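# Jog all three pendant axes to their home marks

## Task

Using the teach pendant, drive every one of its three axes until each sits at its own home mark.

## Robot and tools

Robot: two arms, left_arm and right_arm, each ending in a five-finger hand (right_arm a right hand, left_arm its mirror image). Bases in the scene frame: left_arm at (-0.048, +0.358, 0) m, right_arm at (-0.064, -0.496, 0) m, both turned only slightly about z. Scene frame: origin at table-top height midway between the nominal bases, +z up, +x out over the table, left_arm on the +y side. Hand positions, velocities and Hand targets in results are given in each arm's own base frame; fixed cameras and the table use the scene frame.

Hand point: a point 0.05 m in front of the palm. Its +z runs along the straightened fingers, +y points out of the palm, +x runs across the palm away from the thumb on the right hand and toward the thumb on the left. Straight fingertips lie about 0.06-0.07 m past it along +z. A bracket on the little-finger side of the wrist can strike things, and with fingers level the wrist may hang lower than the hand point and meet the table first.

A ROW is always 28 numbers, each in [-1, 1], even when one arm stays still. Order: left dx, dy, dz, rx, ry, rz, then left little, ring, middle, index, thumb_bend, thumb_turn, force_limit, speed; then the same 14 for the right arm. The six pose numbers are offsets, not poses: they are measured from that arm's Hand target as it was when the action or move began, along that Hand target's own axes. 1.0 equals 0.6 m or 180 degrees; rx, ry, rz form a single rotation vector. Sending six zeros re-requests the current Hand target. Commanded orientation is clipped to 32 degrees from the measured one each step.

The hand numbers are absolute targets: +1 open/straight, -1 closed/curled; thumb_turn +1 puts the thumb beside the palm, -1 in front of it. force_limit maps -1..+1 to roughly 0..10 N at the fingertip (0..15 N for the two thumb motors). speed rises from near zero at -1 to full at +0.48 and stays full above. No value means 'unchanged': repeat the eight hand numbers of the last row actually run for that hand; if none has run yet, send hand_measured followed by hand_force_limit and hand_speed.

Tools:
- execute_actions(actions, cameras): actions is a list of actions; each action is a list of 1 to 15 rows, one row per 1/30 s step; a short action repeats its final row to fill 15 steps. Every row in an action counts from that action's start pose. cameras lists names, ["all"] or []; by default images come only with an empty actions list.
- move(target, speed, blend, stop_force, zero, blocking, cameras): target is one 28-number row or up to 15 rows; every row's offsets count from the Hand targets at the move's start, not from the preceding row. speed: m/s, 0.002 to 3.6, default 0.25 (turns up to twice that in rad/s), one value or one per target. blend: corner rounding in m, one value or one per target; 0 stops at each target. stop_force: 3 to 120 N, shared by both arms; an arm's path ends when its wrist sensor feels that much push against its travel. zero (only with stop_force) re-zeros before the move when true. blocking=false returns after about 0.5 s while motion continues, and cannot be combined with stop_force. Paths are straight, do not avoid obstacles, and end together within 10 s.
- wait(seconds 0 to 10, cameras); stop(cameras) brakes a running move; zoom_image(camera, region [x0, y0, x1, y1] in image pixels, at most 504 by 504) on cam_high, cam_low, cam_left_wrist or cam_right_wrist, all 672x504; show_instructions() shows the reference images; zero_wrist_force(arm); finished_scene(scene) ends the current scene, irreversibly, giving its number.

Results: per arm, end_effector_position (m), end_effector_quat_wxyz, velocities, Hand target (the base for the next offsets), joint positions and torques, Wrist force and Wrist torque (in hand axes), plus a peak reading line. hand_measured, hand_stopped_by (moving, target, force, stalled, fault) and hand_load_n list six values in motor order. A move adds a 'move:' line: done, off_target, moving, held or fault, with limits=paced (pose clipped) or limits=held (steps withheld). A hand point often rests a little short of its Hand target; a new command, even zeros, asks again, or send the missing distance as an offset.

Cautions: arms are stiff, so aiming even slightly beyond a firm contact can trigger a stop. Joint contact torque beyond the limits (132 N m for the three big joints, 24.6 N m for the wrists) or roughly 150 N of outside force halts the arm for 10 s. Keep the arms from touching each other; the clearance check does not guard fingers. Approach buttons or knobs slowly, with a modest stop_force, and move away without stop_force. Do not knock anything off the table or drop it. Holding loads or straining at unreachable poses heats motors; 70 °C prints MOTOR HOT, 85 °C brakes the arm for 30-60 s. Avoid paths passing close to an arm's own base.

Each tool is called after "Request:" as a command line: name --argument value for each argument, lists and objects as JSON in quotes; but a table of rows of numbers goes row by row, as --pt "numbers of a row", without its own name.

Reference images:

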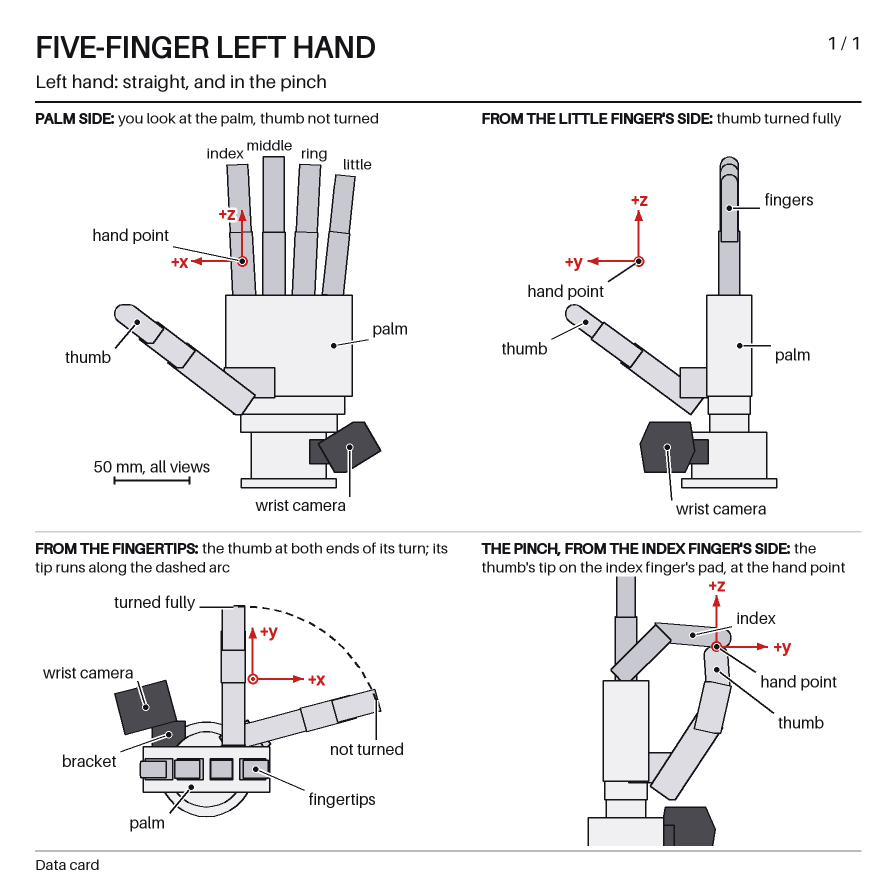

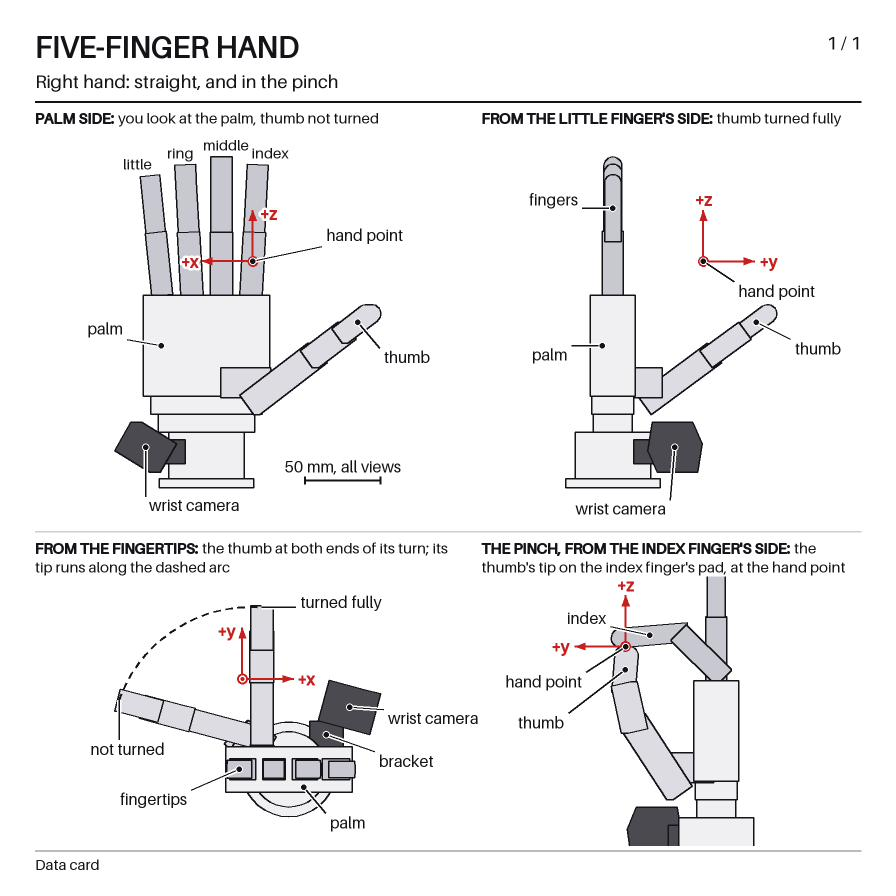

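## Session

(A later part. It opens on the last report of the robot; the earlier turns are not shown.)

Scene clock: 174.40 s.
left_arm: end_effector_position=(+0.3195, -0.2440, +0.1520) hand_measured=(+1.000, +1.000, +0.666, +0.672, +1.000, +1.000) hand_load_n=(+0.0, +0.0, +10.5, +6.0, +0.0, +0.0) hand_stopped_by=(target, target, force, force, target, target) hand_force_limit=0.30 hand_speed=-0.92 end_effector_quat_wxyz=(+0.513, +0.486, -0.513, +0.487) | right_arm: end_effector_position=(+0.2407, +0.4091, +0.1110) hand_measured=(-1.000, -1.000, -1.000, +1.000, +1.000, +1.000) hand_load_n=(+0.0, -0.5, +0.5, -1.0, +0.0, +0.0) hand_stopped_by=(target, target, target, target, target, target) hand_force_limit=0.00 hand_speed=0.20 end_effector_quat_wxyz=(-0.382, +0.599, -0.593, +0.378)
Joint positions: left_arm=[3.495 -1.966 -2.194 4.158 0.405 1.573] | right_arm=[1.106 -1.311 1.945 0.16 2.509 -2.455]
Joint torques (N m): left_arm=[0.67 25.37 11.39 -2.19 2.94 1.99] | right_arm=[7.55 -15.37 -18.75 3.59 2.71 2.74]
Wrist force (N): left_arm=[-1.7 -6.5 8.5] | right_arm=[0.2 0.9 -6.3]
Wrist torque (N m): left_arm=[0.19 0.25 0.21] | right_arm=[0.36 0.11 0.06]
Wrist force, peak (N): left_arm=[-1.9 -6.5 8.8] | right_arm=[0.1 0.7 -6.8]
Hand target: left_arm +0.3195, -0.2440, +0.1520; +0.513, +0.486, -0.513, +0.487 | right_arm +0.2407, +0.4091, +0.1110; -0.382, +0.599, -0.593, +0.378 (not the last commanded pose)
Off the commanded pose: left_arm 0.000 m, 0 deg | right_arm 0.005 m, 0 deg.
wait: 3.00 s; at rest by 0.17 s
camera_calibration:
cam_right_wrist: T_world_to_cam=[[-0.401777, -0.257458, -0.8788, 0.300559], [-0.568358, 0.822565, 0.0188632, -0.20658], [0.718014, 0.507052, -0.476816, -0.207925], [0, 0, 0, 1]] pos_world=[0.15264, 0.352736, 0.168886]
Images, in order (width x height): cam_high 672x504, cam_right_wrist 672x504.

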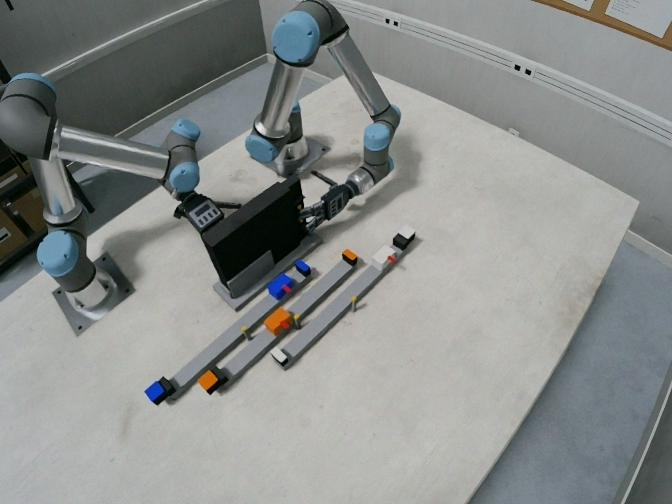

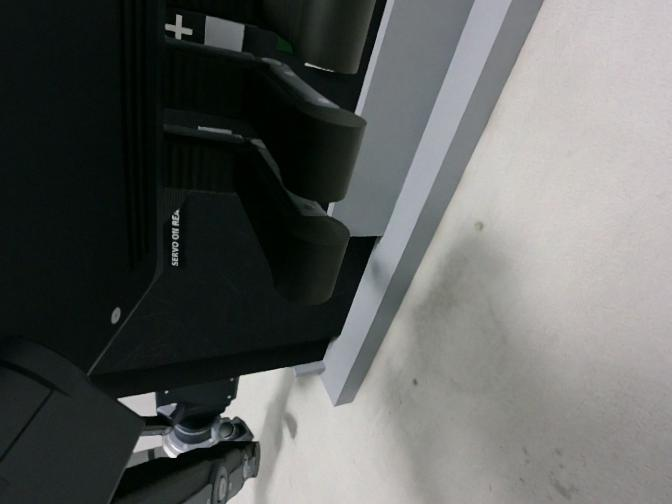

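Request:
wait --seconds 0.3 --cameras '["cam_high"]'

Request:
zoom_image --camera "cam_high" --region '[220, 280, 340, 370]'

Scene clock: 177.27 s.
left_arm: end_effector_position=(+0.3195, -0.2440, +0.1520) hand_measured=(+1.000, +1.000, +0.666, +0.672, +1.000, +1.000) hand_load_n=(+0.0, -0.5, +10.5, +6.0, +0.0, +0.0) hand_stopped_by=(target, target, force, force, target, target) hand_force_limit=0.30 hand_speed=-0.92 end_effector_quat_wxyz=(+0.513, +0.486, -0.513, +0.487) | right_arm: end_effector_position=(+0.2407, +0.4091, +0.1110) hand_measured=(-1.000, -1.000, -1.000, +1.000, +1.000, +1.000) hand_load_n=(+0.0, +0.0, +0.0, -1.0, +0.5, -0.5) hand_stopped_by=(target, target, target, target, target, target) hand_force_limit=0.00 hand_speed=0.20 end_effector_quat_wxyz=(-0.382, +0.599, -0.593, +0.378)
Joint positions: left_arm=[3.495 -1.966 -2.194 4.158 0.405 1.573] | right_arm=[1.106 -1.311 1.945 0.16 2.509 -2.455]
Joint torques (N m): left_arm=[0.81 22.78 12.1 -2.18 2.41 2.02] | right_arm=[7.58 -16.19 -19.58 3.38 2.75 2.61]
Wrist force (N): left_arm=[-2.4 -6.3 8.5] | right_arm=[0.2 1.5 -6.0]
Wrist torque (N m): left_arm=[0.21 0.25 0.21] | right_arm=[0.38 0.09 0.07]
Wrist force, peak (N): left_arm=[-2.2 -6.7 8.7] | right_arm=[0.6 0.6 -6.8]
Hand target: left_arm +0.3195, -0.2440, +0.1520; +0.513, +0.486, -0.513, +0.487 | right_arm +0.2407, +0.4091, +0.1110; -0.382, +0.599, -0.593, +0.378 (not the last commanded pose)
Off the commanded pose: left_arm 0.000 m, 0 deg | right_arm 0.005 m, 0 deg.
wait: 0.30 s; at rest from the start
Images, in order (width x height): cam_high 672x504.

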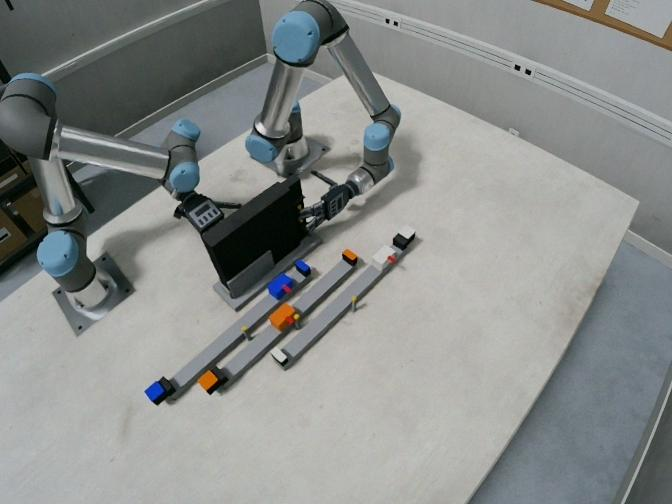

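Scaled by 4.200.

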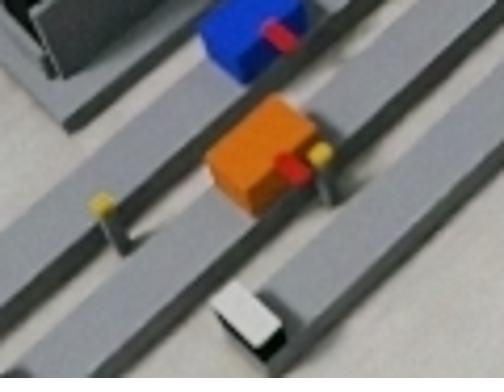

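Request:
wait --seconds 0.4

Request:
move --target '[0,0,0,0,0,0,1,1,0.45,0.45,1,1,0.3,-0.92,-0.0001,0.0056,-0.0121,0,0,0,-1,-1,-1,1,1,1,0,0.2]' --speed 0.1 --cameras '["cam_high","cam_low"]'

Request:
zoom_image --camera "cam_high" --region '[260, 290, 340, 350]'

Request:
zoom_image --camera "cam_low" --region '[170, 240, 270, 315]'

Scene clock: 180.27 s.
left_arm: end_effector_position=(+0.3195, -0.2440, +0.1520) hand_measured=(+1.000, +1.000, +0.666, +0.672, +1.000, +1.000) hand_load_n=(+0.0, +0.0, +10.5, +6.0, +0.0, +0.0) hand_stopped_by=(target, target, force, force, target, target) hand_force_limit=0.30 hand_speed=-0.92 end_effector_quat_wxyz=(+0.513, +0.486, -0.513, +0.487) | right_arm: end_effector_position=(+0.2407, +0.4091, +0.1110) hand_measured=(-1.000, -1.000, -1.000, +1.000, +1.000, +1.000) hand_load_n=(+0.5, +0.0, +0.0, -1.5, +0.0, -0.5) hand_stopped_by=(target, target, target, target, target, target) hand_force_limit=0.00 hand_speed=0.20 end_effector_quat_wxyz=(-0.382, +0.599, -0.593, +0.378)
Joint positions: left_arm=[3.495 -1.966 -2.194 4.158 0.405 1.573] | right_arm=[1.106 -1.311 1.945 0.16 2.509 -2.455]
Joint torques (N m): left_arm=[0.57 21.7 11.53 -2.07 1.97 1.99] | right_arm=[6.65 -15.24 -19.38 3.5 2.88 2.71]
Wrist force (N): left_arm=[-2.6 -6.4 8.6] | right_arm=[0.2 1.6 -5.5]
Wrist torque (N m): left_arm=[0.20 0.29 0.20] | right_arm=[0.36 0.07 0.07]
Wrist force, peak (N): left_arm=[-2.5 -6.5 8.7] | right_arm=[0.6 0.9 -6.6]
Hand target: left_arm +0.3195, -0.2440, +0.1520; +0.513, +0.486, -0.513, +0.487 | right_arm +0.2407, +0.4091, +0.1110; -0.382, +0.599, -0.593, +0.378 (not the last commanded pose)
Off the commanded pose: left_arm 0.000 m, 0 deg | right_arm 0.005 m, 0 deg.
wait: 0.40 s; at rest from the start

Scene clock: 181.13 s.
left_arm: end_effector_position=(+0.3195, -0.2440, +0.1520) hand_measured=(+1.000, +1.000, +0.666, +0.672, +1.000, +1.000) hand_load_n=(+0.0, +0.0, +10.0, +5.0, +0.0, +0.0) hand_stopped_by=(target, target, force, force, target, target) hand_force_limit=0.30 hand_speed=-0.92 end_effector_quat_wxyz=(+0.513, +0.486, -0.513, +0.487) | right_arm: end_effector_position=(+0.2328, +0.4090, +0.1110) hand_measured=(-1.000, -1.000, -1.000, +1.000, +1.000, +1.000) hand_load_n=(+0.0, +0.5, +0.0, +0.0, +0.0, +0.0) hand_stopped_by=(target, target, target, target, target, target) hand_force_limit=0.00 hand_speed=0.20 end_effector_quat_wxyz=(-0.382, +0.599, -0.593, +0.378)
Joint positions: left_arm=[3.495 -1.966 -2.194 4.158 0.405 1.573] | right_arm=[1.126 -1.308 1.945 0.177 2.523 -2.43]
Joint torques (N m): left_arm=[1.03 21.23 11.42 -2.08 1.78 1.83] | right_arm=[9.64 -15.35 -20.59 4.22 2.69 2.5]
Wrist force (N): left_arm=[-0.8 -5.7 7.7] | right_arm=[-0.6 0.0 -0.1]
Wrist torque (N m): left_arm=[0.18 0.31 0.26] | right_arm=[0.02 0.10 -0.09]
Wrist force, peak (N): left_arm=[-1.5 -6.3 8.8] | right_arm=[0.7 0.6 -6.4]
Hand target: left_arm +0.3195, -0.2440, +0.1520; +0.513, +0.486, -0.513, +0.487 | right_arm +0.2327, +0.4091, +0.1110; -0.382, +0.599, -0.593, +0.378
Off the commanded pose: left_arm 0.000 m, 0 deg | right_arm 0.000 m, 0 deg.
move: done
Images, in order (width x height): cam_high 672x504, cam_low 672x504.

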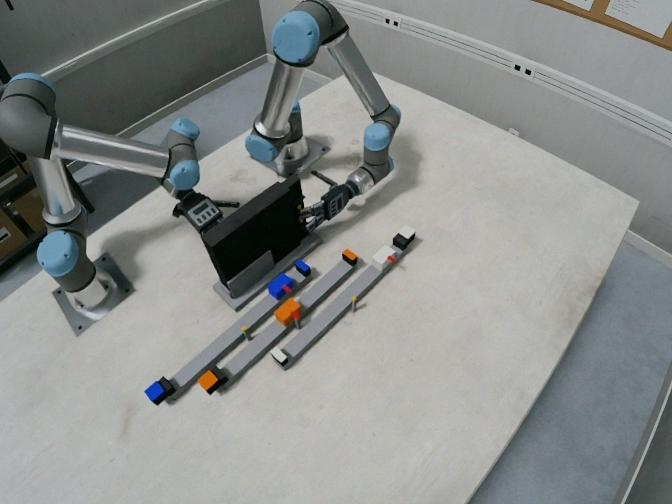

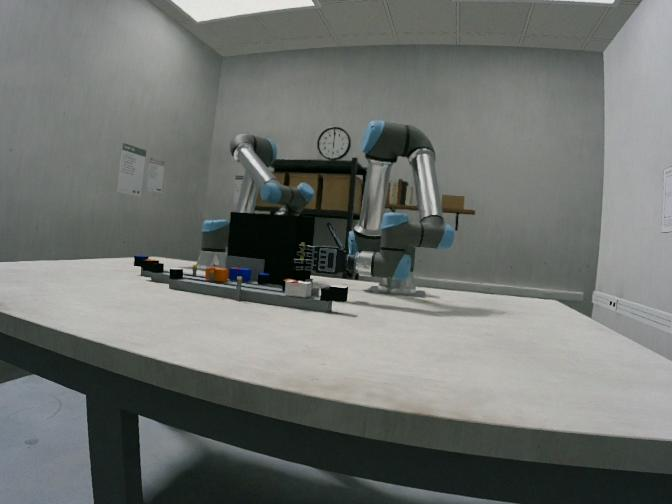

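Scaled by 6.300.

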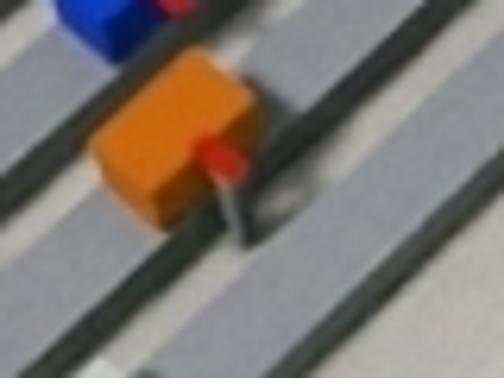

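Scaled by 5.040.

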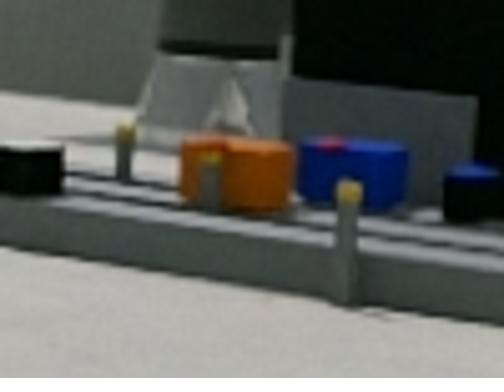

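Request:
move --target '[0,0,0,0,0,0,1,1,0.45,0.45,1,1,0.3,-0.92,-0.0710,0.0705,0.0342,0,0,0,-1,-1,-1,1,1,1,0,0.2]' --speed 0.2

Request:
move --target '[0,0,0,0,0,0,1,1,0.45,0.45,1,1,0.3,-0.92,0.0002,-0.0099,0.0211,0,0,0,-1,-1,-1,1,1,1,0,0.2]' --speed 0.006 --stop_force 6 --cameras '["cam_right_wrist"]'

Request:
move --target '[0,0,0,0,0,0,1,1,0.45,0.45,1,1,0.3,-0.92,-0.0001,0.0056,-0.0121,0,0,0,-1,-1,-1,1,1,1,0,0.2]' --speed 0.1 --cameras '["cam_right_wrist"]'

Scene clock: 191.07 s.
left_arm: end_effector_position=(+0.3195, -0.2440, +0.1520) hand_measured=(+1.000, +1.000, +0.666, +0.672, +1.000, +1.000) hand_load_n=(+0.0, +0.0, +10.0, +5.0, +0.0, +0.0) hand_stopped_by=(target, target, force, force, target, target) hand_force_limit=0.30 hand_speed=-0.92 end_effector_quat_wxyz=(+0.513, +0.486, -0.513, +0.487) | right_arm: end_effector_position=(+0.2330, +0.4516, +0.0641) hand_measured=(-1.000, -1.000, -1.000, +1.000, +1.000, +1.000) hand_load_n=(+0.0, +0.0, +0.0, +0.0, +0.0, -0.5) hand_stopped_by=(target, target, target, target, target, target) hand_force_limit=0.00 hand_speed=0.20 end_effector_quat_wxyz=(-0.382, +0.599, -0.593, +0.378)
Joint positions: left_arm=[3.495 -1.966 -2.194 4.158 0.405 1.573] | right_arm=[1.172 -1.135 1.856 0.143 2.553 -2.37]
Joint torques (N m): left_arm=[0.69 19.11 13 -1.99 1.12 1.95] | right_arm=[10.91 -22.39 -21.78 4.24 2.71 2.57]
Wrist force (N): left_arm=[-0.1 -5.4 7.8] | right_arm=[-0.1 -0.1 0.0]
Wrist torque (N m): left_arm=[0.21 0.32 0.25] | right_arm=[0.02 0.04 -0.06]
Wrist force, peak (N): left_arm=[-0.1 -5.8 8.0] | right_arm=[-0.8 0.0 -0.5]
Hand target: left_arm +0.3195, -0.2440, +0.1520; +0.513, +0.486, -0.513, +0.487 | right_arm +0.2330, +0.4517, +0.0640; -0.382, +0.599, -0.593, +0.378
Off the commanded pose: left_arm 0.000 m, 0 deg | right_arm 0.000 m, 0 deg.
move: done

Scene clock: 193.60 s.
left_arm: end_effector_position=(+0.3195, -0.2440, +0.1520) hand_measured=(+1.000, +1.000, +0.666, +0.672, +1.000, +1.000) hand_load_n=(+0.0, +0.0, +10.0, +5.0, +0.0, +0.0) hand_stopped_by=(target, target, force, force, target, target) hand_force_limit=0.30 hand_speed=-0.92 end_effector_quat_wxyz=(+0.513, +0.486, -0.513, +0.487) | right_arm: end_effector_position=(+0.2409, +0.4517, +0.0640) hand_measured=(-1.000, -1.000, -1.000, +1.000, +1.000, +1.000) hand_load_n=(+0.5, +0.0, +0.0, -1.0, +0.0, +0.0) hand_stopped_by=(target, target, target, target, target, target) hand_force_limit=0.00 hand_speed=0.20 end_effector_quat_wxyz=(-0.382, +0.599, -0.593, +0.378)
Joint positions: left_arm=[3.495 -1.966 -2.194 4.158 0.405 1.573] | right_arm=[1.154 -1.138 1.856 0.126 2.542 -2.395]
Joint torques (N m): left_arm=[0.96 17.46 11.99 -2.03 1.16 2.05] | right_arm=[7.12 -22.19 -11.21 3.78 3.11 2.51]
Wrist force (N): left_arm=[-1.2 -6.2 7.2] | right_arm=[0.0 1.3 -6.1]
Wrist torque (N m): left_arm=[0.22 0.29 0.24] | right_arm=[0.38 0.10 0.04]
Wrist force, peak (N): left_arm=[-0.9 -6.3 7.7] | right_arm=[0.4 0.9 -11.0]
Hand target: left_arm +0.3195, -0.2440, +0.1520; +0.513, +0.486, -0.513, +0.487 | right_arm +0.2409, +0.4517, +0.0640; -0.382, +0.599, -0.593, +0.378 (not the last commanded pose)
Off the commanded pose: left_arm 0.000 m, 0 deg | right_arm 0.006 m, 0 deg.
move: contact (right_arm)
camera_calibration:
cam_right_wrist: T_world_to_cam=[[-0.401777, -0.257458, -0.8788, 0.270304], [-0.568358, 0.822565, 0.0188632, -0.240621], [0.718014, 0.507052, -0.476816, -0.25208], [0, 0, 0, 1]] pos_world=[0.15284, 0.395336, 0.121886]
Images, in order (width x height): cam_right_wrist 672x504.

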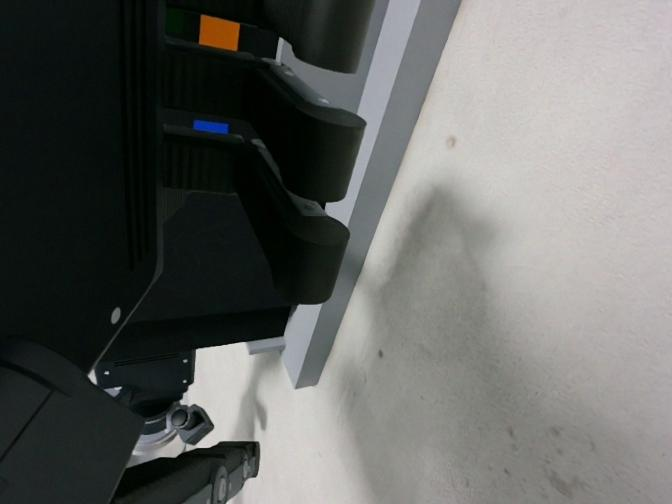

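Scene clock: 194.47 s.
left_arm: end_effector_position=(+0.3195, -0.2440, +0.1520) hand_measured=(+1.000, +1.000, +0.666, +0.672, +1.000, +1.000) hand_load_n=(+0.0, +0.0, +9.5, +5.0, +0.0, +0.0) hand_stopped_by=(target, target, force, force, target, target) hand_force_limit=0.30 hand_speed=-0.92 end_effector_quat_wxyz=(+0.513, +0.486, -0.513, +0.487) | right_arm: end_effector_position=(+0.2330, +0.4517, +0.0640) hand_measured=(-1.000, -1.000, -1.000, +1.000, +1.000, +1.000) hand_load_n=(+0.0, +0.0, +0.0, +0.0, +0.0, +0.0) hand_stopped_by=(target, target, target, target, target, target) hand_force_limit=0.00 hand_speed=0.20 end_effector_quat_wxyz=(-0.382, +0.599, -0.593, +0.378)
Joint positions: left_arm=[3.495 -1.966 -2.194 4.158 0.405 1.573] | right_arm=[1.172 -1.135 1.856 0.143 2.553 -2.37]
Joint torques (N m): left_arm=[0.78 16.87 12.67 -2.13 1.17 1.81] | right_arm=[8.58 -22.38 -20.78 4.2 2.81 2.69]
Wrist force (N): left_arm=[-1.1 -5.7 7.8] | right_arm=[0.1 0.2 -0.1]
Wrist torque (N m): left_arm=[0.18 0.34 0.25] | right_arm=[0.07 0.01 -0.04]
Wrist force, peak (N): left_arm=[0.0 -5.7 8.1] | right_arm=[0.3 1.0 -6.4]
Hand target: left_arm +0.3195, -0.2440, +0.1520; +0.513, +0.486, -0.513, +0.487 | right_arm +0.2329, +0.4517, +0.0640; -0.382, +0.599, -0.593, +0.378
Off the commanded pose: left_arm 0.000 m, 0 deg | right_arm 0.000 m, 0 deg.
move: done
camera_calibration:
cam_right_wrist: T_world_to_cam=[[-0.401721, -0.257499, -0.878814, 0.267139], [-0.568443, 0.822507, 0.0188448, -0.245074], [0.717978, 0.507126, -0.476792, -0.246434], [0, 0, 0, 1]] pos_world=[0.144939, 0.395336, 0.121886]
Images, in order (width x height): cam_right_wrist 672x504.

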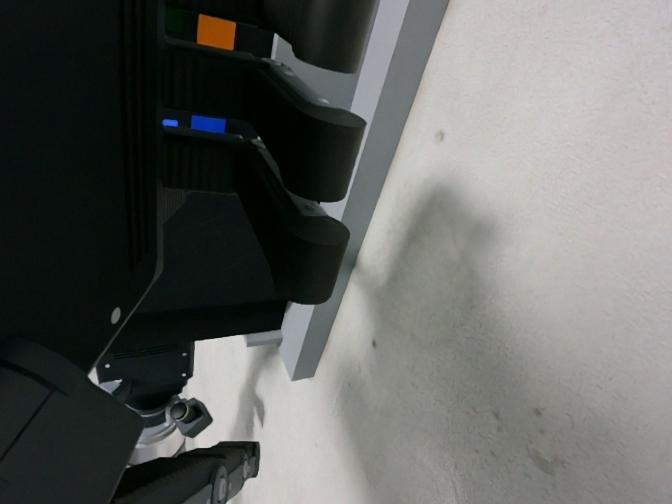

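Request:
move --target '[0,0,0,0,0,0,1,1,0.45,0.45,1,1,0.3,-0.92,0.1473,-0.0700,-0.0378,0,0,0,-1,-1,-1,1,1,1,0,0.2]' --speed 0.2

Request:
move --target '[0,0,0,0,0,0,1,1,0.45,0.45,1,1,0.3,-0.92,0.0002,-0.0099,0.0211,0,0,0,-1,-1,-1,1,1,1,0,0.2]' --speed 0.006 --stop_force 6

Request:
wait --seconds 10 --cameras '["cam_high"]'

Request:
zoom_image --camera "cam_high" --region '[220, 270, 340, 360]'

Scene clock: 200.80 s.
left_arm: end_effector_position=(+0.3195, -0.2440, +0.1520) hand_measured=(+1.000, +1.000, +0.666, +0.672, +1.000, +1.000) hand_load_n=(+0.0, +0.5, +9.5, +5.0, -0.5, +0.0) hand_stopped_by=(target, target, force, force, target, target) hand_force_limit=0.30 hand_speed=-0.92 end_effector_quat_wxyz=(+0.513, +0.486, -0.513, +0.487) | right_arm: end_effector_position=(+0.2309, +0.3634, +0.1116) hand_measured=(-1.000, -1.000, -1.000, +1.000, +1.000, +1.000) hand_load_n=(+0.0, +0.0, +0.0, -0.5, +0.0, +0.0) hand_stopped_by=(target, target, target, target, target, target) hand_force_limit=0.00 hand_speed=0.20 end_effector_quat_wxyz=(-0.382, +0.599, -0.593, +0.378)
Joint positions: left_arm=[3.495 -1.966 -2.194 4.158 0.405 1.573] | right_arm=[1.068 -1.425 2.08 0.104 2.482 -2.499]
Joint torques (N m): left_arm=[0.26 16.06 12.96 -1.81 1.16 1.93] | right_arm=[-10.59 -30.03 -9.12 -2.14 -0.27 -2.38]
Wrist force (N): left_arm=[-0.2 -5.7 7.8] | right_arm=[-0.4 0.0 0.0]
Wrist torque (N m): left_arm=[0.17 0.33 0.26] | right_arm=[0.01 0.06 0.03]
Wrist force, peak (N): left_arm=[0.0 -5.7 8.2] | right_arm=[-0.9 0.4 0.2]
Hand target: left_arm +0.3195, -0.2440, +0.1520; +0.513, +0.486, -0.513, +0.487 | right_arm +0.2309, +0.3633, +0.1117; -0.382, +0.599, -0.593, +0.378
Off the commanded pose: left_arm 0.000 m, 0 deg | right_arm 0.000 m, 0 deg.
move: done

Scene clock: 203.53 s.
left_arm: end_effector_position=(+0.3195, -0.2440, +0.1520) hand_measured=(+1.000, +1.000, +0.666, +0.672, +1.000, +1.000) hand_load_n=(+0.0, +0.0, +10.0, +5.5, +0.0, +0.0) hand_stopped_by=(target, target, force, force, target, target) hand_force_limit=0.30 hand_speed=-0.92 end_effector_quat_wxyz=(+0.513, +0.486, -0.513, +0.487) | right_arm: end_effector_position=(+0.2403, +0.3633, +0.1118) hand_measured=(-1.000, -1.000, -1.000, +1.000, +1.000, +1.000) hand_load_n=(+0.0, +0.0, +0.0, -1.0, +0.0, -0.5) hand_stopped_by=(target, target, target, target, target, target) hand_force_limit=0.00 hand_speed=0.20 end_effector_quat_wxyz=(-0.382, +0.599, -0.593, +0.378)
Joint positions: left_arm=[3.495 -1.966 -2.194 4.158 0.405 1.573] | right_arm=[1.041 -1.43 2.08 0.085 2.462 -2.529]
Joint torques (N m): left_arm=[0.59 15.06 12.82 -1.76 1.1 1.83] | right_arm=[7.43 -14.12 -15.96 3.23 2.67 2.92]
Wrist force (N): left_arm=[-1.4 -6.3 7.4] | right_arm=[0.6 0.8 -6.0]
Wrist torque (N m): left_arm=[0.26 0.24 0.21] | right_arm=[0.34 0.07 0.07]
Wrist force, peak (N): left_arm=[-1.7 -6.6 7.6] | right_arm=[0.2 1.1 -8.9]
Hand target: left_arm +0.3195, -0.2440, +0.1520; +0.513, +0.486, -0.513, +0.487 | right_arm +0.2403, +0.3633, +0.1117; -0.382, +0.599, -0.593, +0.378 (not the last commanded pose)
Off the commanded pose: left_arm 0.000 m, 0 deg | right_arm 0.005 m, 0 deg.
move: contact (right_arm)

Scene clock: 213.53 s.
left_arm: end_effector_position=(+0.3195, -0.2440, +0.1520) hand_measured=(+1.000, +1.000, +0.666, +0.672, +1.000, +1.000) hand_load_n=(+0.0, +0.0, +10.0, +5.5, +0.0, +0.0) hand_stopped_by=(target, target, force, force, target, target) hand_force_limit=0.30 hand_speed=-0.92 end_effector_quat_wxyz=(+0.513, +0.486, -0.513, +0.487) | right_arm: end_effector_position=(+0.2403, +0.3633, +0.1117) hand_measured=(-1.000, -1.000, -1.000, +1.000, +1.000, +1.000) hand_load_n=(+0.0, +0.0, +0.0, -1.0, +0.0, +0.0) hand_stopped_by=(target, target, target, target, target, target) hand_force_limit=0.00 hand_speed=0.20 end_effector_quat_wxyz=(-0.382, +0.599, -0.593, +0.378)
Joint positions: left_arm=[3.495 -1.966 -2.194 4.158 0.405 1.573] | right_arm=[1.041 -1.43 2.08 0.085 2.462 -2.529]
Joint torques (N m): left_arm=[-0.5 13.95 12.4 -1.57 1.21 1.73] | right_arm=[7.33 -11.97 -12.29 3.27 2.73 2.52]
Wrist force (N): left_arm=[-2.0 -6.5 7.4] | right_arm=[0.5 1.6 -5.5]
Wrist torque (N m): left_arm=[0.24 0.25 0.21] | right_arm=[0.37 0.04 0.09]
Wrist force, peak (N): left_arm=[-2.4 -7.2 7.1] | right_arm=[0.7 0.7 -6.4]
Hand target: left_arm +0.3195, -0.2440, +0.1520; +0.513, +0.486, -0.513, +0.487 | right_arm +0.2403, +0.3633, +0.1117; -0.382, +0.599, -0.593, +0.378 (not the last commanded pose)
Off the commanded pose: left_arm 0.000 m, 0 deg | right_arm 0.005 m, 0 deg.
wait: 10.00 s; at rest by 0.17 s
Images, in order (width x height): cam_high 672x504.

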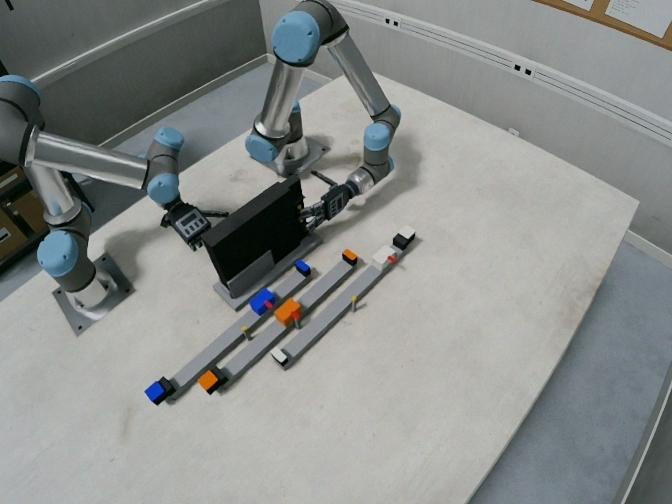

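Scaled by 4.200.

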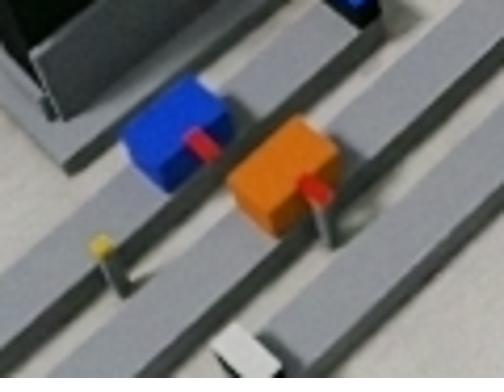

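Request:
wait --seconds 7.5 --cameras '["cam_high"]'

Request:
zoom_image --camera "cam_high" --region '[210, 290, 290, 350]'

Scene clock: 223.17 s.
left_arm: end_effector_position=(+0.3195, -0.2440, +0.1520) hand_measured=(+1.000, +1.000, +0.666, +0.672, +1.000, +1.000) hand_load_n=(+0.0, +0.0, +10.0, +5.5, +0.0, +0.0) hand_stopped_by=(target, target, force, force, target, target) hand_force_limit=0.30 hand_speed=-0.92 end_effector_quat_wxyz=(+0.513, +0.486, -0.513, +0.487) | right_arm: end_effector_position=(+0.2403, +0.3633, +0.1117) hand_measured=(-1.000, -1.000, -1.000, +1.000, +1.000, +1.000) hand_load_n=(+0.0, +0.0, +0.0, -1.0, +0.0, -0.5) hand_stopped_by=(target, target, target, target, target, target) hand_force_limit=0.00 hand_speed=0.20 end_effector_quat_wxyz=(-0.382, +0.599, -0.593, +0.378)
Joint positions: left_arm=[3.495 -1.966 -2.194 4.158 0.405 1.573] | right_arm=[1.041 -1.43 2.08 0.085 2.462 -2.529]
Joint torques (N m): left_arm=[0.32 14.39 11.04 -1.3 1.33 1.8] | right_arm=[7.33 -12.05 -11.56 3.1 2.83 2.29]
Wrist force (N): left_arm=[-2.0 -6.5 7.2] | right_arm=[0.4 1.4 -5.4]
Wrist torque (N m): left_arm=[0.26 0.23 0.22] | right_arm=[0.34 0.05 0.08]
Wrist force, peak (N): left_arm=[-2.0 -6.8 7.5] | right_arm=[0.3 1.4 -6.3]
Hand target: left_arm +0.3195, -0.2440, +0.1520; +0.513, +0.486, -0.513, +0.487 | right_arm +0.2403, +0.3633, +0.1117; -0.382, +0.599, -0.593, +0.378 (not the last commanded pose)
Off the commanded pose: left_arm 0.000 m, 0 deg | right_arm 0.005 m, 0 deg.
wait: 7.50 s; at rest from the start
Images, in order (width x height): cam_high 672x504.

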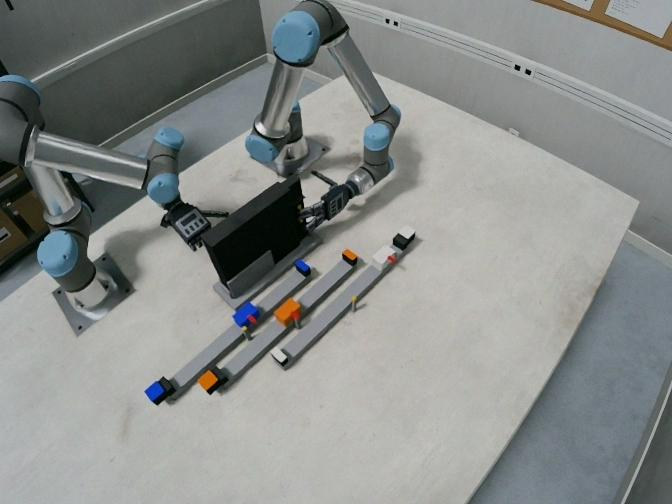

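Scaled by 6.300.

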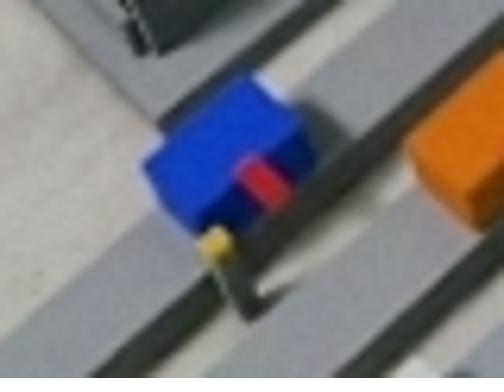

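Request:
wait --seconds 2.4

Request:
move --target '[0,0,0,0,0,0,1,1,0.45,0.45,1,1,0.3,-0.92,-0.0001,0.0056,-0.0121,0,0,0,-1,-1,-1,1,1,1,0,0.2]' --speed 0.1 --cameras '["cam_high","cam_low"]'

Request:
zoom_image --camera "cam_high" --region '[210, 290, 290, 350]'

Request:
zoom_image --camera "cam_low" --region '[170, 240, 250, 300]'

Scene clock: 228.67 s.
left_arm: end_effector_position=(+0.3195, -0.2440, +0.1520) hand_measured=(+1.000, +1.000, +0.666, +0.672, +1.000, +1.000) hand_load_n=(+0.0, +0.0, +10.0, +5.5, +0.0, +0.0) hand_stopped_by=(target, target, force, force, target, target) hand_force_limit=0.30 hand_speed=-0.92 end_effector_quat_wxyz=(+0.513, +0.486, -0.513, +0.487) | right_arm: end_effector_position=(+0.2403, +0.3633, +0.1117) hand_measured=(-1.000, -1.000, -1.000, +1.000, +1.000, +1.000) hand_load_n=(+0.0, +0.0, +0.0, -1.0, +0.0, -0.5) hand_stopped_by=(target, target, target, target, target, target) hand_force_limit=0.00 hand_speed=0.20 end_effector_quat_wxyz=(-0.382, +0.599, -0.593, +0.378)
Joint positions: left_arm=[3.495 -1.966 -2.194 4.158 0.405 1.573] | right_arm=[1.041 -1.43 2.08 0.085 2.462 -2.529]
Joint torques (N m): left_arm=[-0.76 14.99 12.28 -1.35 1.26 1.68] | right_arm=[6.94 -12.54 -11.49 3.23 2.62 2.11]
Wrist force (N): left_arm=[-1.7 -6.5 7.1] | right_arm=[0.8 0.7 -5.9]
Wrist torque (N m): left_arm=[0.26 0.26 0.20] | right_arm=[0.31 0.03 0.07]
Wrist force, peak (N): left_arm=[-2.4 -6.8 7.4] | right_arm=[0.9 0.9 -6.3]
Hand target: left_arm +0.3195, -0.2440, +0.1520; +0.513, +0.486, -0.513, +0.487 | right_arm +0.2403, +0.3633, +0.1117; -0.382, +0.599, -0.593, +0.378 (not the last commanded pose)
Off the commanded pose: left_arm 0.000 m, 0 deg | right_arm 0.005 m, 0 deg.
wait: 2.40 s; at rest from the start

Scene clock: 229.53 s.
left_arm: end_effector_position=(+0.3195, -0.2440, +0.1520) hand_measured=(+1.000, +1.000, +0.666, +0.672, +1.000, +1.000) hand_load_n=(+0.0, +0.0, +10.0, +5.0, +0.0, +0.0) hand_stopped_by=(target, target, force, force, target, target) hand_force_limit=0.30 hand_speed=-0.92 end_effector_quat_wxyz=(+0.513, +0.486, -0.513, +0.487) | right_arm: end_effector_position=(+0.2325, +0.3632, +0.1117) hand_measured=(-1.000, -1.000, -1.000, +1.000, +1.000, +1.000) hand_load_n=(+0.0, +0.0, +0.0, +0.0, +0.0, +0.0) hand_stopped_by=(target, target, target, target, target, target) hand_force_limit=0.00 hand_speed=0.20 end_effector_quat_wxyz=(-0.382, +0.599, -0.593, +0.378)
Joint positions: left_arm=[3.495 -1.966 -2.194 4.158 0.405 1.573] | right_arm=[1.063 -1.427 2.081 0.1 2.478 -2.505]
Joint torques (N m): left_arm=[-0.7 14.58 12.17 -1.17 1.16 1.64] | right_arm=[7.79 -11.86 -19.03 3.97 2.46 2.63]
Wrist force (N): left_arm=[-1.2 -6.1 7.6] | right_arm=[-0.4 0.3 0.1]
Wrist torque (N m): left_arm=[0.18 0.30 0.23] | right_arm=[0.06 0.06 -0.06]
Wrist force, peak (N): left_arm=[-2.4 -6.8 7.0] | right_arm=[0.6 1.4 -5.8]
Hand target: left_arm +0.3195, -0.2440, +0.1520; +0.513, +0.486, -0.513, +0.487 | right_arm +0.2323, +0.3633, +0.1117; -0.382, +0.599, -0.593, +0.378
Off the commanded pose: left_arm 0.000 m, 0 deg | right_arm 0.000 m, 0 deg.
move: done
Images, in order (width x height): cam_high 672x504, cam_low 672x504.

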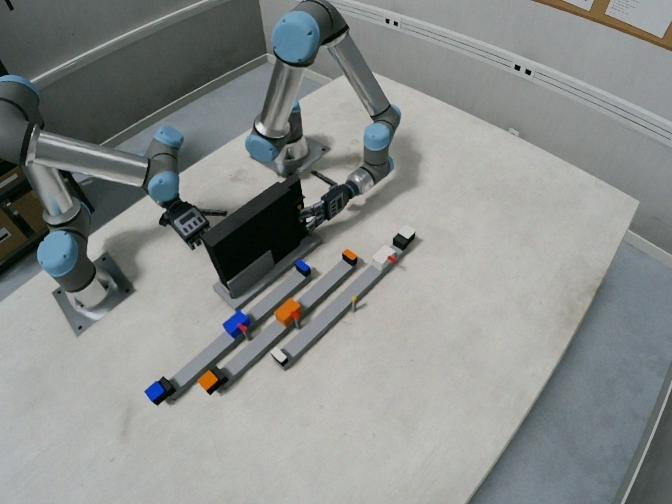

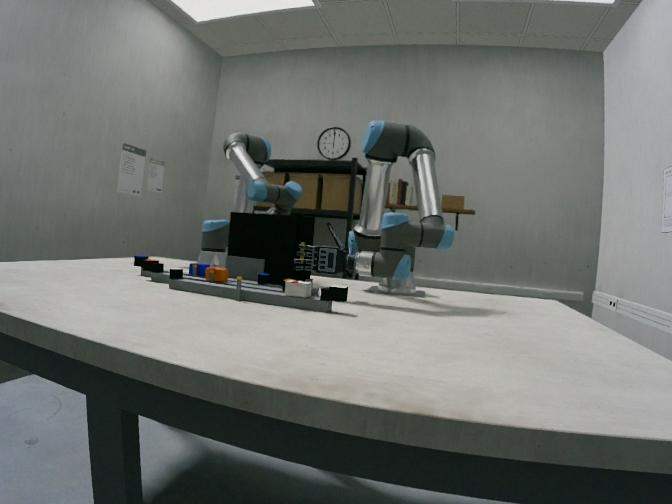

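Scaled by 6.300.

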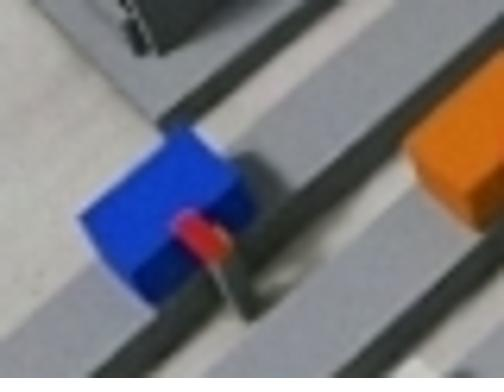

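Scaled by 6.300.

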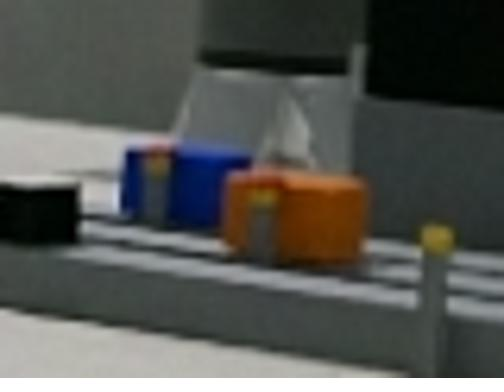

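Request:
move --target '[0,0,0,0,0,0,1,1,0.45,0.45,1,1,0.3,-0.92,0.0088,0.0655,0.0318,0,0,0,-1,-1,-1,1,1,1,0,0.2]' --speed 0.2

Request:
move --target '[0,0,0,0,0,0,1,1,0.45,0.45,1,1,0.3,-0.92,0.0002,-0.0099,0.0211,0,0,0,-1,-1,-1,1,1,1,0,0.2]' --speed 0.006 --stop_force 6

Request:
move --target '[0,0,0,0,0,0,1,1,0.45,0.45,1,1,0.3,-0.92,-0.0001,0.0056,-0.0121,0,0,0,-1,-1,-1,1,1,1,0,0.2]' --speed 0.1 --cameras '["cam_right_wrist"]'

Scene clock: 237.37 s.
left_arm: end_effector_position=(+0.3195, -0.2440, +0.1520) hand_measured=(+1.000, +1.000, +0.666, +0.672, +1.000, +1.000) hand_load_n=(+0.0, +0.0, +10.0, +5.0, +0.0, +0.0) hand_stopped_by=(target, target, force, force, target, target) hand_force_limit=0.30 hand_speed=-0.92 end_effector_quat_wxyz=(+0.513, +0.486, -0.513, +0.487) | right_arm: end_effector_position=(+0.2331, +0.3580, +0.0682) hand_measured=(-1.000, -1.000, -1.000, +1.000, +1.000, +1.000) hand_load_n=(+0.0, +0.0, +0.0, +0.0, +0.0, +0.0) hand_stopped_by=(target, target, target, target, target, target) hand_force_limit=0.00 hand_speed=0.20 end_effector_quat_wxyz=(-0.382, +0.599, -0.593, +0.378)
Joint positions: left_arm=[3.495 -1.966 -2.194 4.158 0.405 1.573] | right_arm=[1.053 -1.362 2.145 -0.038 2.471 -2.516]
Joint torques (N m): left_arm=[-1.06 14.52 11.29 -1.25 1.44 1.67] | right_arm=[-11.16 -12.62 -7.07 -2.19 -0.33 -2.58]
Wrist force (N): left_arm=[-0.9 -6.0 7.4] | right_arm=[0.1 -0.1 -0.1]
Wrist torque (N m): left_arm=[0.20 0.25 0.24] | right_arm=[0.02 0.01 0.06]
Wrist force, peak (N): left_arm=[-0.8 -6.0 7.9] | right_arm=[0.3 0.8 0.3]
Hand target: left_arm +0.3195, -0.2440, +0.1520; +0.513, +0.486, -0.513, +0.487 | right_arm +0.2331, +0.3580, +0.0681; -0.382, +0.599, -0.593, +0.378
Off the commanded pose: left_arm 0.000 m, 0 deg | right_arm 0.000 m, 0 deg.
move: done

Scene clock: 239.73 s.
left_arm: end_effector_position=(+0.3195, -0.2440, +0.1520) hand_measured=(+1.000, +1.000, +0.666, +0.672, +1.000, +1.000) hand_load_n=(+0.0, +0.0, +10.0, +5.0, +0.0, +0.0) hand_stopped_by=(target, target, force, force, target, target) hand_force_limit=0.30 hand_speed=-0.92 end_effector_quat_wxyz=(+0.513, +0.486, -0.513, +0.487) | right_arm: end_effector_position=(+0.2403, +0.3580, +0.0681) hand_measured=(-1.000, -1.000, -1.000, +1.000, +1.000, +1.000) hand_load_n=(+0.0, +0.0, +0.0, -1.0, +0.0, +0.0) hand_stopped_by=(target, target, target, target, target, target) hand_force_limit=0.00 hand_speed=0.20 end_effector_quat_wxyz=(-0.382, +0.599, -0.593, +0.378)
Joint positions: left_arm=[3.495 -1.966 -2.194 4.158 0.405 1.573] | right_arm=[1.032 -1.365 2.145 -0.052 2.455 -2.539]
Joint torques (N m): left_arm=[-1.53 15.45 12.22 -1.08 1.48 1.51] | right_arm=[7.65 -14.23 -15.29 3.34 3.04 2.57]
Wrist force (N): left_arm=[-1.1 -6.0 7.6] | right_arm=[0.1 0.9 -5.9]
Wrist torque (N m): left_arm=[0.21 0.25 0.24] | right_arm=[0.36 0.05 0.06]
Wrist force, peak (N): left_arm=[-1.3 -6.2 7.7] | right_arm=[0.4 0.5 -9.4]
Hand target: left_arm +0.3195, -0.2440, +0.1520; +0.513, +0.486, -0.513, +0.487 | right_arm +0.2403, +0.3580, +0.0681; -0.382, +0.599, -0.593, +0.378 (not the last commanded pose)
Off the commanded pose: left_arm 0.000 m, 0 deg | right_arm 0.007 m, 0 deg.
move: contact (right_arm)

Scene clock: 240.60 s.
left_arm: end_effector_position=(+0.3195, -0.2440, +0.1520) hand_measured=(+1.000, +1.000, +0.666, +0.672, +1.000, +1.000) hand_load_n=(+0.0, +0.0, +9.5, +5.0, +0.0, +0.0) hand_stopped_by=(target, target, force, force, target, target) hand_force_limit=0.30 hand_speed=-0.92 end_effector_quat_wxyz=(+0.513, +0.486, -0.513, +0.487) | right_arm: end_effector_position=(+0.2324, +0.3579, +0.0681) hand_measured=(-1.000, -1.000, -1.000, +1.000, +1.000, +1.000) hand_load_n=(+0.0, +0.5, +0.0, +0.0, +0.0, +0.0) hand_stopped_by=(target, target, target, target, target, target) hand_force_limit=0.00 hand_speed=0.20 end_effector_quat_wxyz=(-0.382, +0.599, -0.593, +0.378)
Joint positions: left_arm=[3.495 -1.966 -2.194 4.158 0.405 1.573] | right_arm=[1.054 -1.362 2.146 -0.037 2.472 -2.514]
Joint torques (N m): left_arm=[-1.3 14.95 11.98 -1.04 1.26 1.62] | right_arm=[9.93 -12.61 -20.44 3.67 2.7 2.77]
Wrist force (N): left_arm=[-1.5 -6.0 7.2] | right_arm=[0.2 0.0 -0.2]
Wrist torque (N m): left_arm=[0.23 0.24 0.24] | right_arm=[0.04 0.00 -0.03]
Wrist force, peak (N): left_arm=[-0.9 -6.1 7.8] | right_arm=[0.5 0.6 -6.4]
Hand target: left_arm +0.3195, -0.2440, +0.1520; +0.513, +0.486, -0.513, +0.487 | right_arm +0.2323, +0.3580, +0.0681; -0.382, +0.599, -0.593, +0.378
Off the commanded pose: left_arm 0.000 m, 0 deg | right_arm 0.000 m, 0 deg.
move: done
camera_calibration:
cam_right_wrist: T_world_to_cam=[[-0.4019, -0.257654, -0.878687, 0.246405], [-0.568373, 0.822557, 0.0187713, -0.168357], [0.717933, 0.506966, -0.477029, -0.196396], [0, 0, 0, 1]] pos_world=[0.14434, 0.301537, 0.125986]
Images, in order (width x height): cam_right_wrist 672x504.

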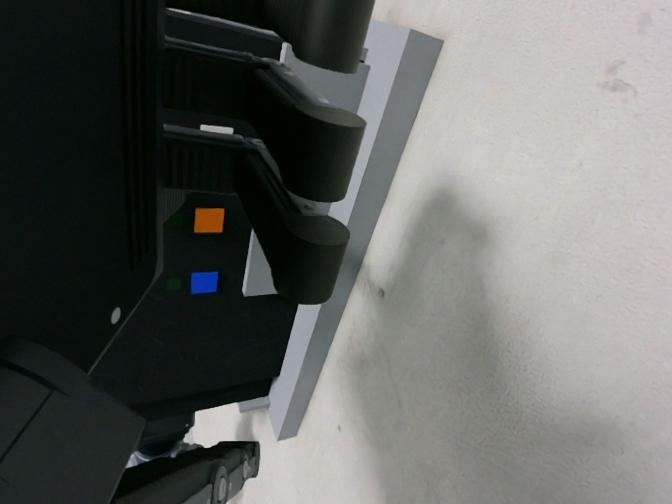

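Request:
move --target '[0,0,0,0,0,0,1,1,0.45,0.45,1,1,0.3,-0.92,-0.0853,-0.0653,-0.0295,0,0,0,-1,-1,-1,1,1,1,0,0.2]' --speed 0.2

Request:
move --target '[0,0,0,0,0,0,1,1,0.45,0.45,1,1,0.3,-0.92,0.0002,-0.0099,0.0211,0,0,0,-1,-1,-1,1,1,1,0,0.2]' --speed 0.006 --stop_force 6

Request:
wait --seconds 10 --cameras '["cam_high"]'

Request:
zoom_image --camera "cam_high" --region '[320, 230, 420, 305]'

Scene clock: 246.03 s.
left_arm: end_effector_position=(+0.3195, -0.2440, +0.1520) hand_measured=(+1.000, +1.000, +0.666, +0.672, +1.000, +1.000) hand_load_n=(+0.0, +0.0, +10.0, +5.0, +0.0, +0.0) hand_stopped_by=(target, target, force, force, target, target) hand_force_limit=0.30 hand_speed=-0.92 end_effector_quat_wxyz=(+0.513, +0.486, -0.513, +0.487) | right_arm: end_effector_position=(+0.2323, +0.4091, +0.1110) hand_measured=(-1.000, -1.000, -1.000, +1.000, +1.000, +1.000) hand_load_n=(+0.0, +0.0, +0.0, +0.0, +0.0, +0.0) hand_stopped_by=(target, target, target, target, target, target) hand_force_limit=0.00 hand_speed=0.20 end_effector_quat_wxyz=(-0.382, +0.599, -0.593, +0.378)
Joint positions: left_arm=[3.495 -1.966 -2.194 4.158 0.405 1.573] | right_arm=[1.127 -1.307 1.945 0.178 2.524 -2.429]
Joint torques (N m): left_arm=[-0.55 14.83 11.84 -0.94 1.38 1.46] | right_arm=[9.37 -16.23 -22.48 4.07 2.49 2.58]
Wrist force (N): left_arm=[-1.5 -6.0 7.5] | right_arm=[0.0 -0.1 -0.3]
Wrist torque (N m): left_arm=[0.21 0.32 0.22] | right_arm=[0.02 0.03 -0.05]
Wrist force, peak (N): left_arm=[-1.1 -6.1 7.8] | right_arm=[-0.8 -0.7 -0.3]
Hand target: left_arm +0.3195, -0.2440, +0.1520; +0.513, +0.486, -0.513, +0.487 | right_arm +0.2323, +0.4092, +0.1111; -0.382, +0.599, -0.593, +0.378
Off the commanded pose: left_arm 0.000 m, 0 deg | right_arm 0.000 m, 0 deg.
move: done

Scene clock: 248.63 s.
left_arm: end_effector_position=(+0.3195, -0.2440, +0.1520) hand_measured=(+1.000, +1.000, +0.666, +0.672, +1.000, +1.000) hand_load_n=(+0.0, +0.0, +10.0, +5.5, +0.0, +0.0) hand_stopped_by=(target, target, force, force, target, target) hand_force_limit=0.30 hand_speed=-0.92 end_effector_quat_wxyz=(+0.513, +0.486, -0.513, +0.487) | right_arm: end_effector_position=(+0.2407, +0.4092, +0.1111) hand_measured=(-1.000, -1.000, -1.000, +1.000, +1.000, +1.000) hand_load_n=(+0.0, +0.0, +0.0, -1.0, +0.0, -0.5) hand_stopped_by=(target, target, target, target, target, target) hand_force_limit=0.00 hand_speed=0.20 end_effector_quat_wxyz=(-0.382, +0.599, -0.593, +0.378)
Joint positions: left_arm=[3.495 -1.966 -2.194 4.158 0.405 1.573] | right_arm=[1.106 -1.311 1.944 0.161 2.509 -2.455]
Joint torques (N m): left_arm=[-1.55 15.93 12.18 -0.98 1.35 1.47] | right_arm=[6.95 -16.97 -18.04 3.39 2.89 2.66]
Wrist force (N): left_arm=[-2.2 -6.5 7.1] | right_arm=[0.1 1.3 -5.9]
Wrist torque (N m): left_arm=[0.23 0.24 0.21] | right_arm=[0.34 0.10 0.05]
Wrist force, peak (N): left_arm=[-2.3 -6.6 7.4] | right_arm=[0.3 1.0 -11.5]
Hand target: left_arm +0.3195, -0.2440, +0.1520; +0.513, +0.486, -0.513, +0.487 | right_arm +0.2407, +0.4092, +0.1111; -0.382, +0.599, -0.593, +0.378 (not the last commanded pose)
Off the commanded pose: left_arm 0.000 m, 0 deg | right_arm 0.006 m, 0 deg.
move: contact (right_arm)

Scene clock: 258.63 s.
left_arm: end_effector_position=(+0.3195, -0.2440, +0.1520) hand_measured=(+1.000, +1.000, +0.666, +0.672, +1.000, +1.000) hand_load_n=(+0.0, +0.0, +10.0, +5.5, +0.0, -0.5) hand_stopped_by=(target, target, force, force, target, target) hand_force_limit=0.30 hand_speed=-0.92 end_effector_quat_wxyz=(+0.513, +0.486, -0.513, +0.487) | right_arm: end_effector_position=(+0.2407, +0.4092, +0.1111) hand_measured=(-1.000, -1.000, -1.000, +1.000, +1.000, +1.000) hand_load_n=(+0.0, +0.0, +0.0, -1.5, +0.0, +0.0) hand_stopped_by=(target, target, target, target, target, target) hand_force_limit=0.00 hand_speed=0.20 end_effector_quat_wxyz=(-0.382, +0.599, -0.593, +0.378)
Joint positions: left_arm=[3.495 -1.966 -2.194 4.158 0.405 1.573] | right_arm=[1.106 -1.311 1.944 0.161 2.509 -2.455]
Joint torques (N m): left_arm=[-0.04 16.02 12.84 -0.8 1.83 1.58] | right_arm=[6.87 -15.46 -13.61 3.3 2.8 2.69]
Wrist force (N): left_arm=[-1.4 -6.5 7.6] | right_arm=[0.5 0.6 -6.2]
Wrist torque (N m): left_arm=[0.20 0.23 0.23] | right_arm=[0.29 0.07 0.06]
Wrist force, peak (N): left_arm=[-2.6 -6.8 7.3] | right_arm=[0.2 0.8 -6.8]
Hand target: left_arm +0.3195, -0.2440, +0.1520; +0.513, +0.486, -0.513, +0.487 | right_arm +0.2407, +0.4092, +0.1111; -0.382, +0.599, -0.593, +0.378 (not the last commanded pose)
Off the commanded pose: left_arm 0.000 m, 0 deg | right_arm 0.006 m, 0 deg.
wait: 10.00 s; at rest by 0.17 s
Images, in order (width x height): cam_high 672x504.

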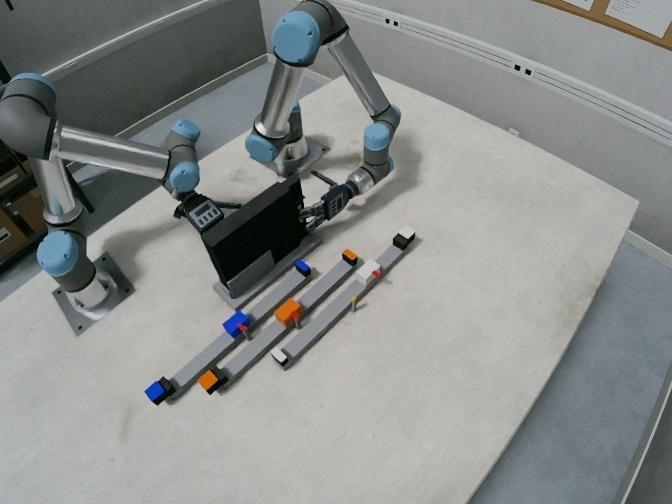

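Scaled by 5.040.

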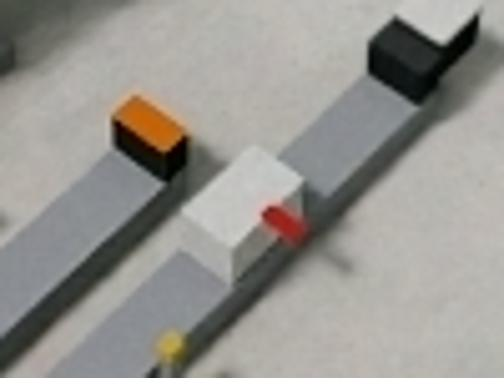

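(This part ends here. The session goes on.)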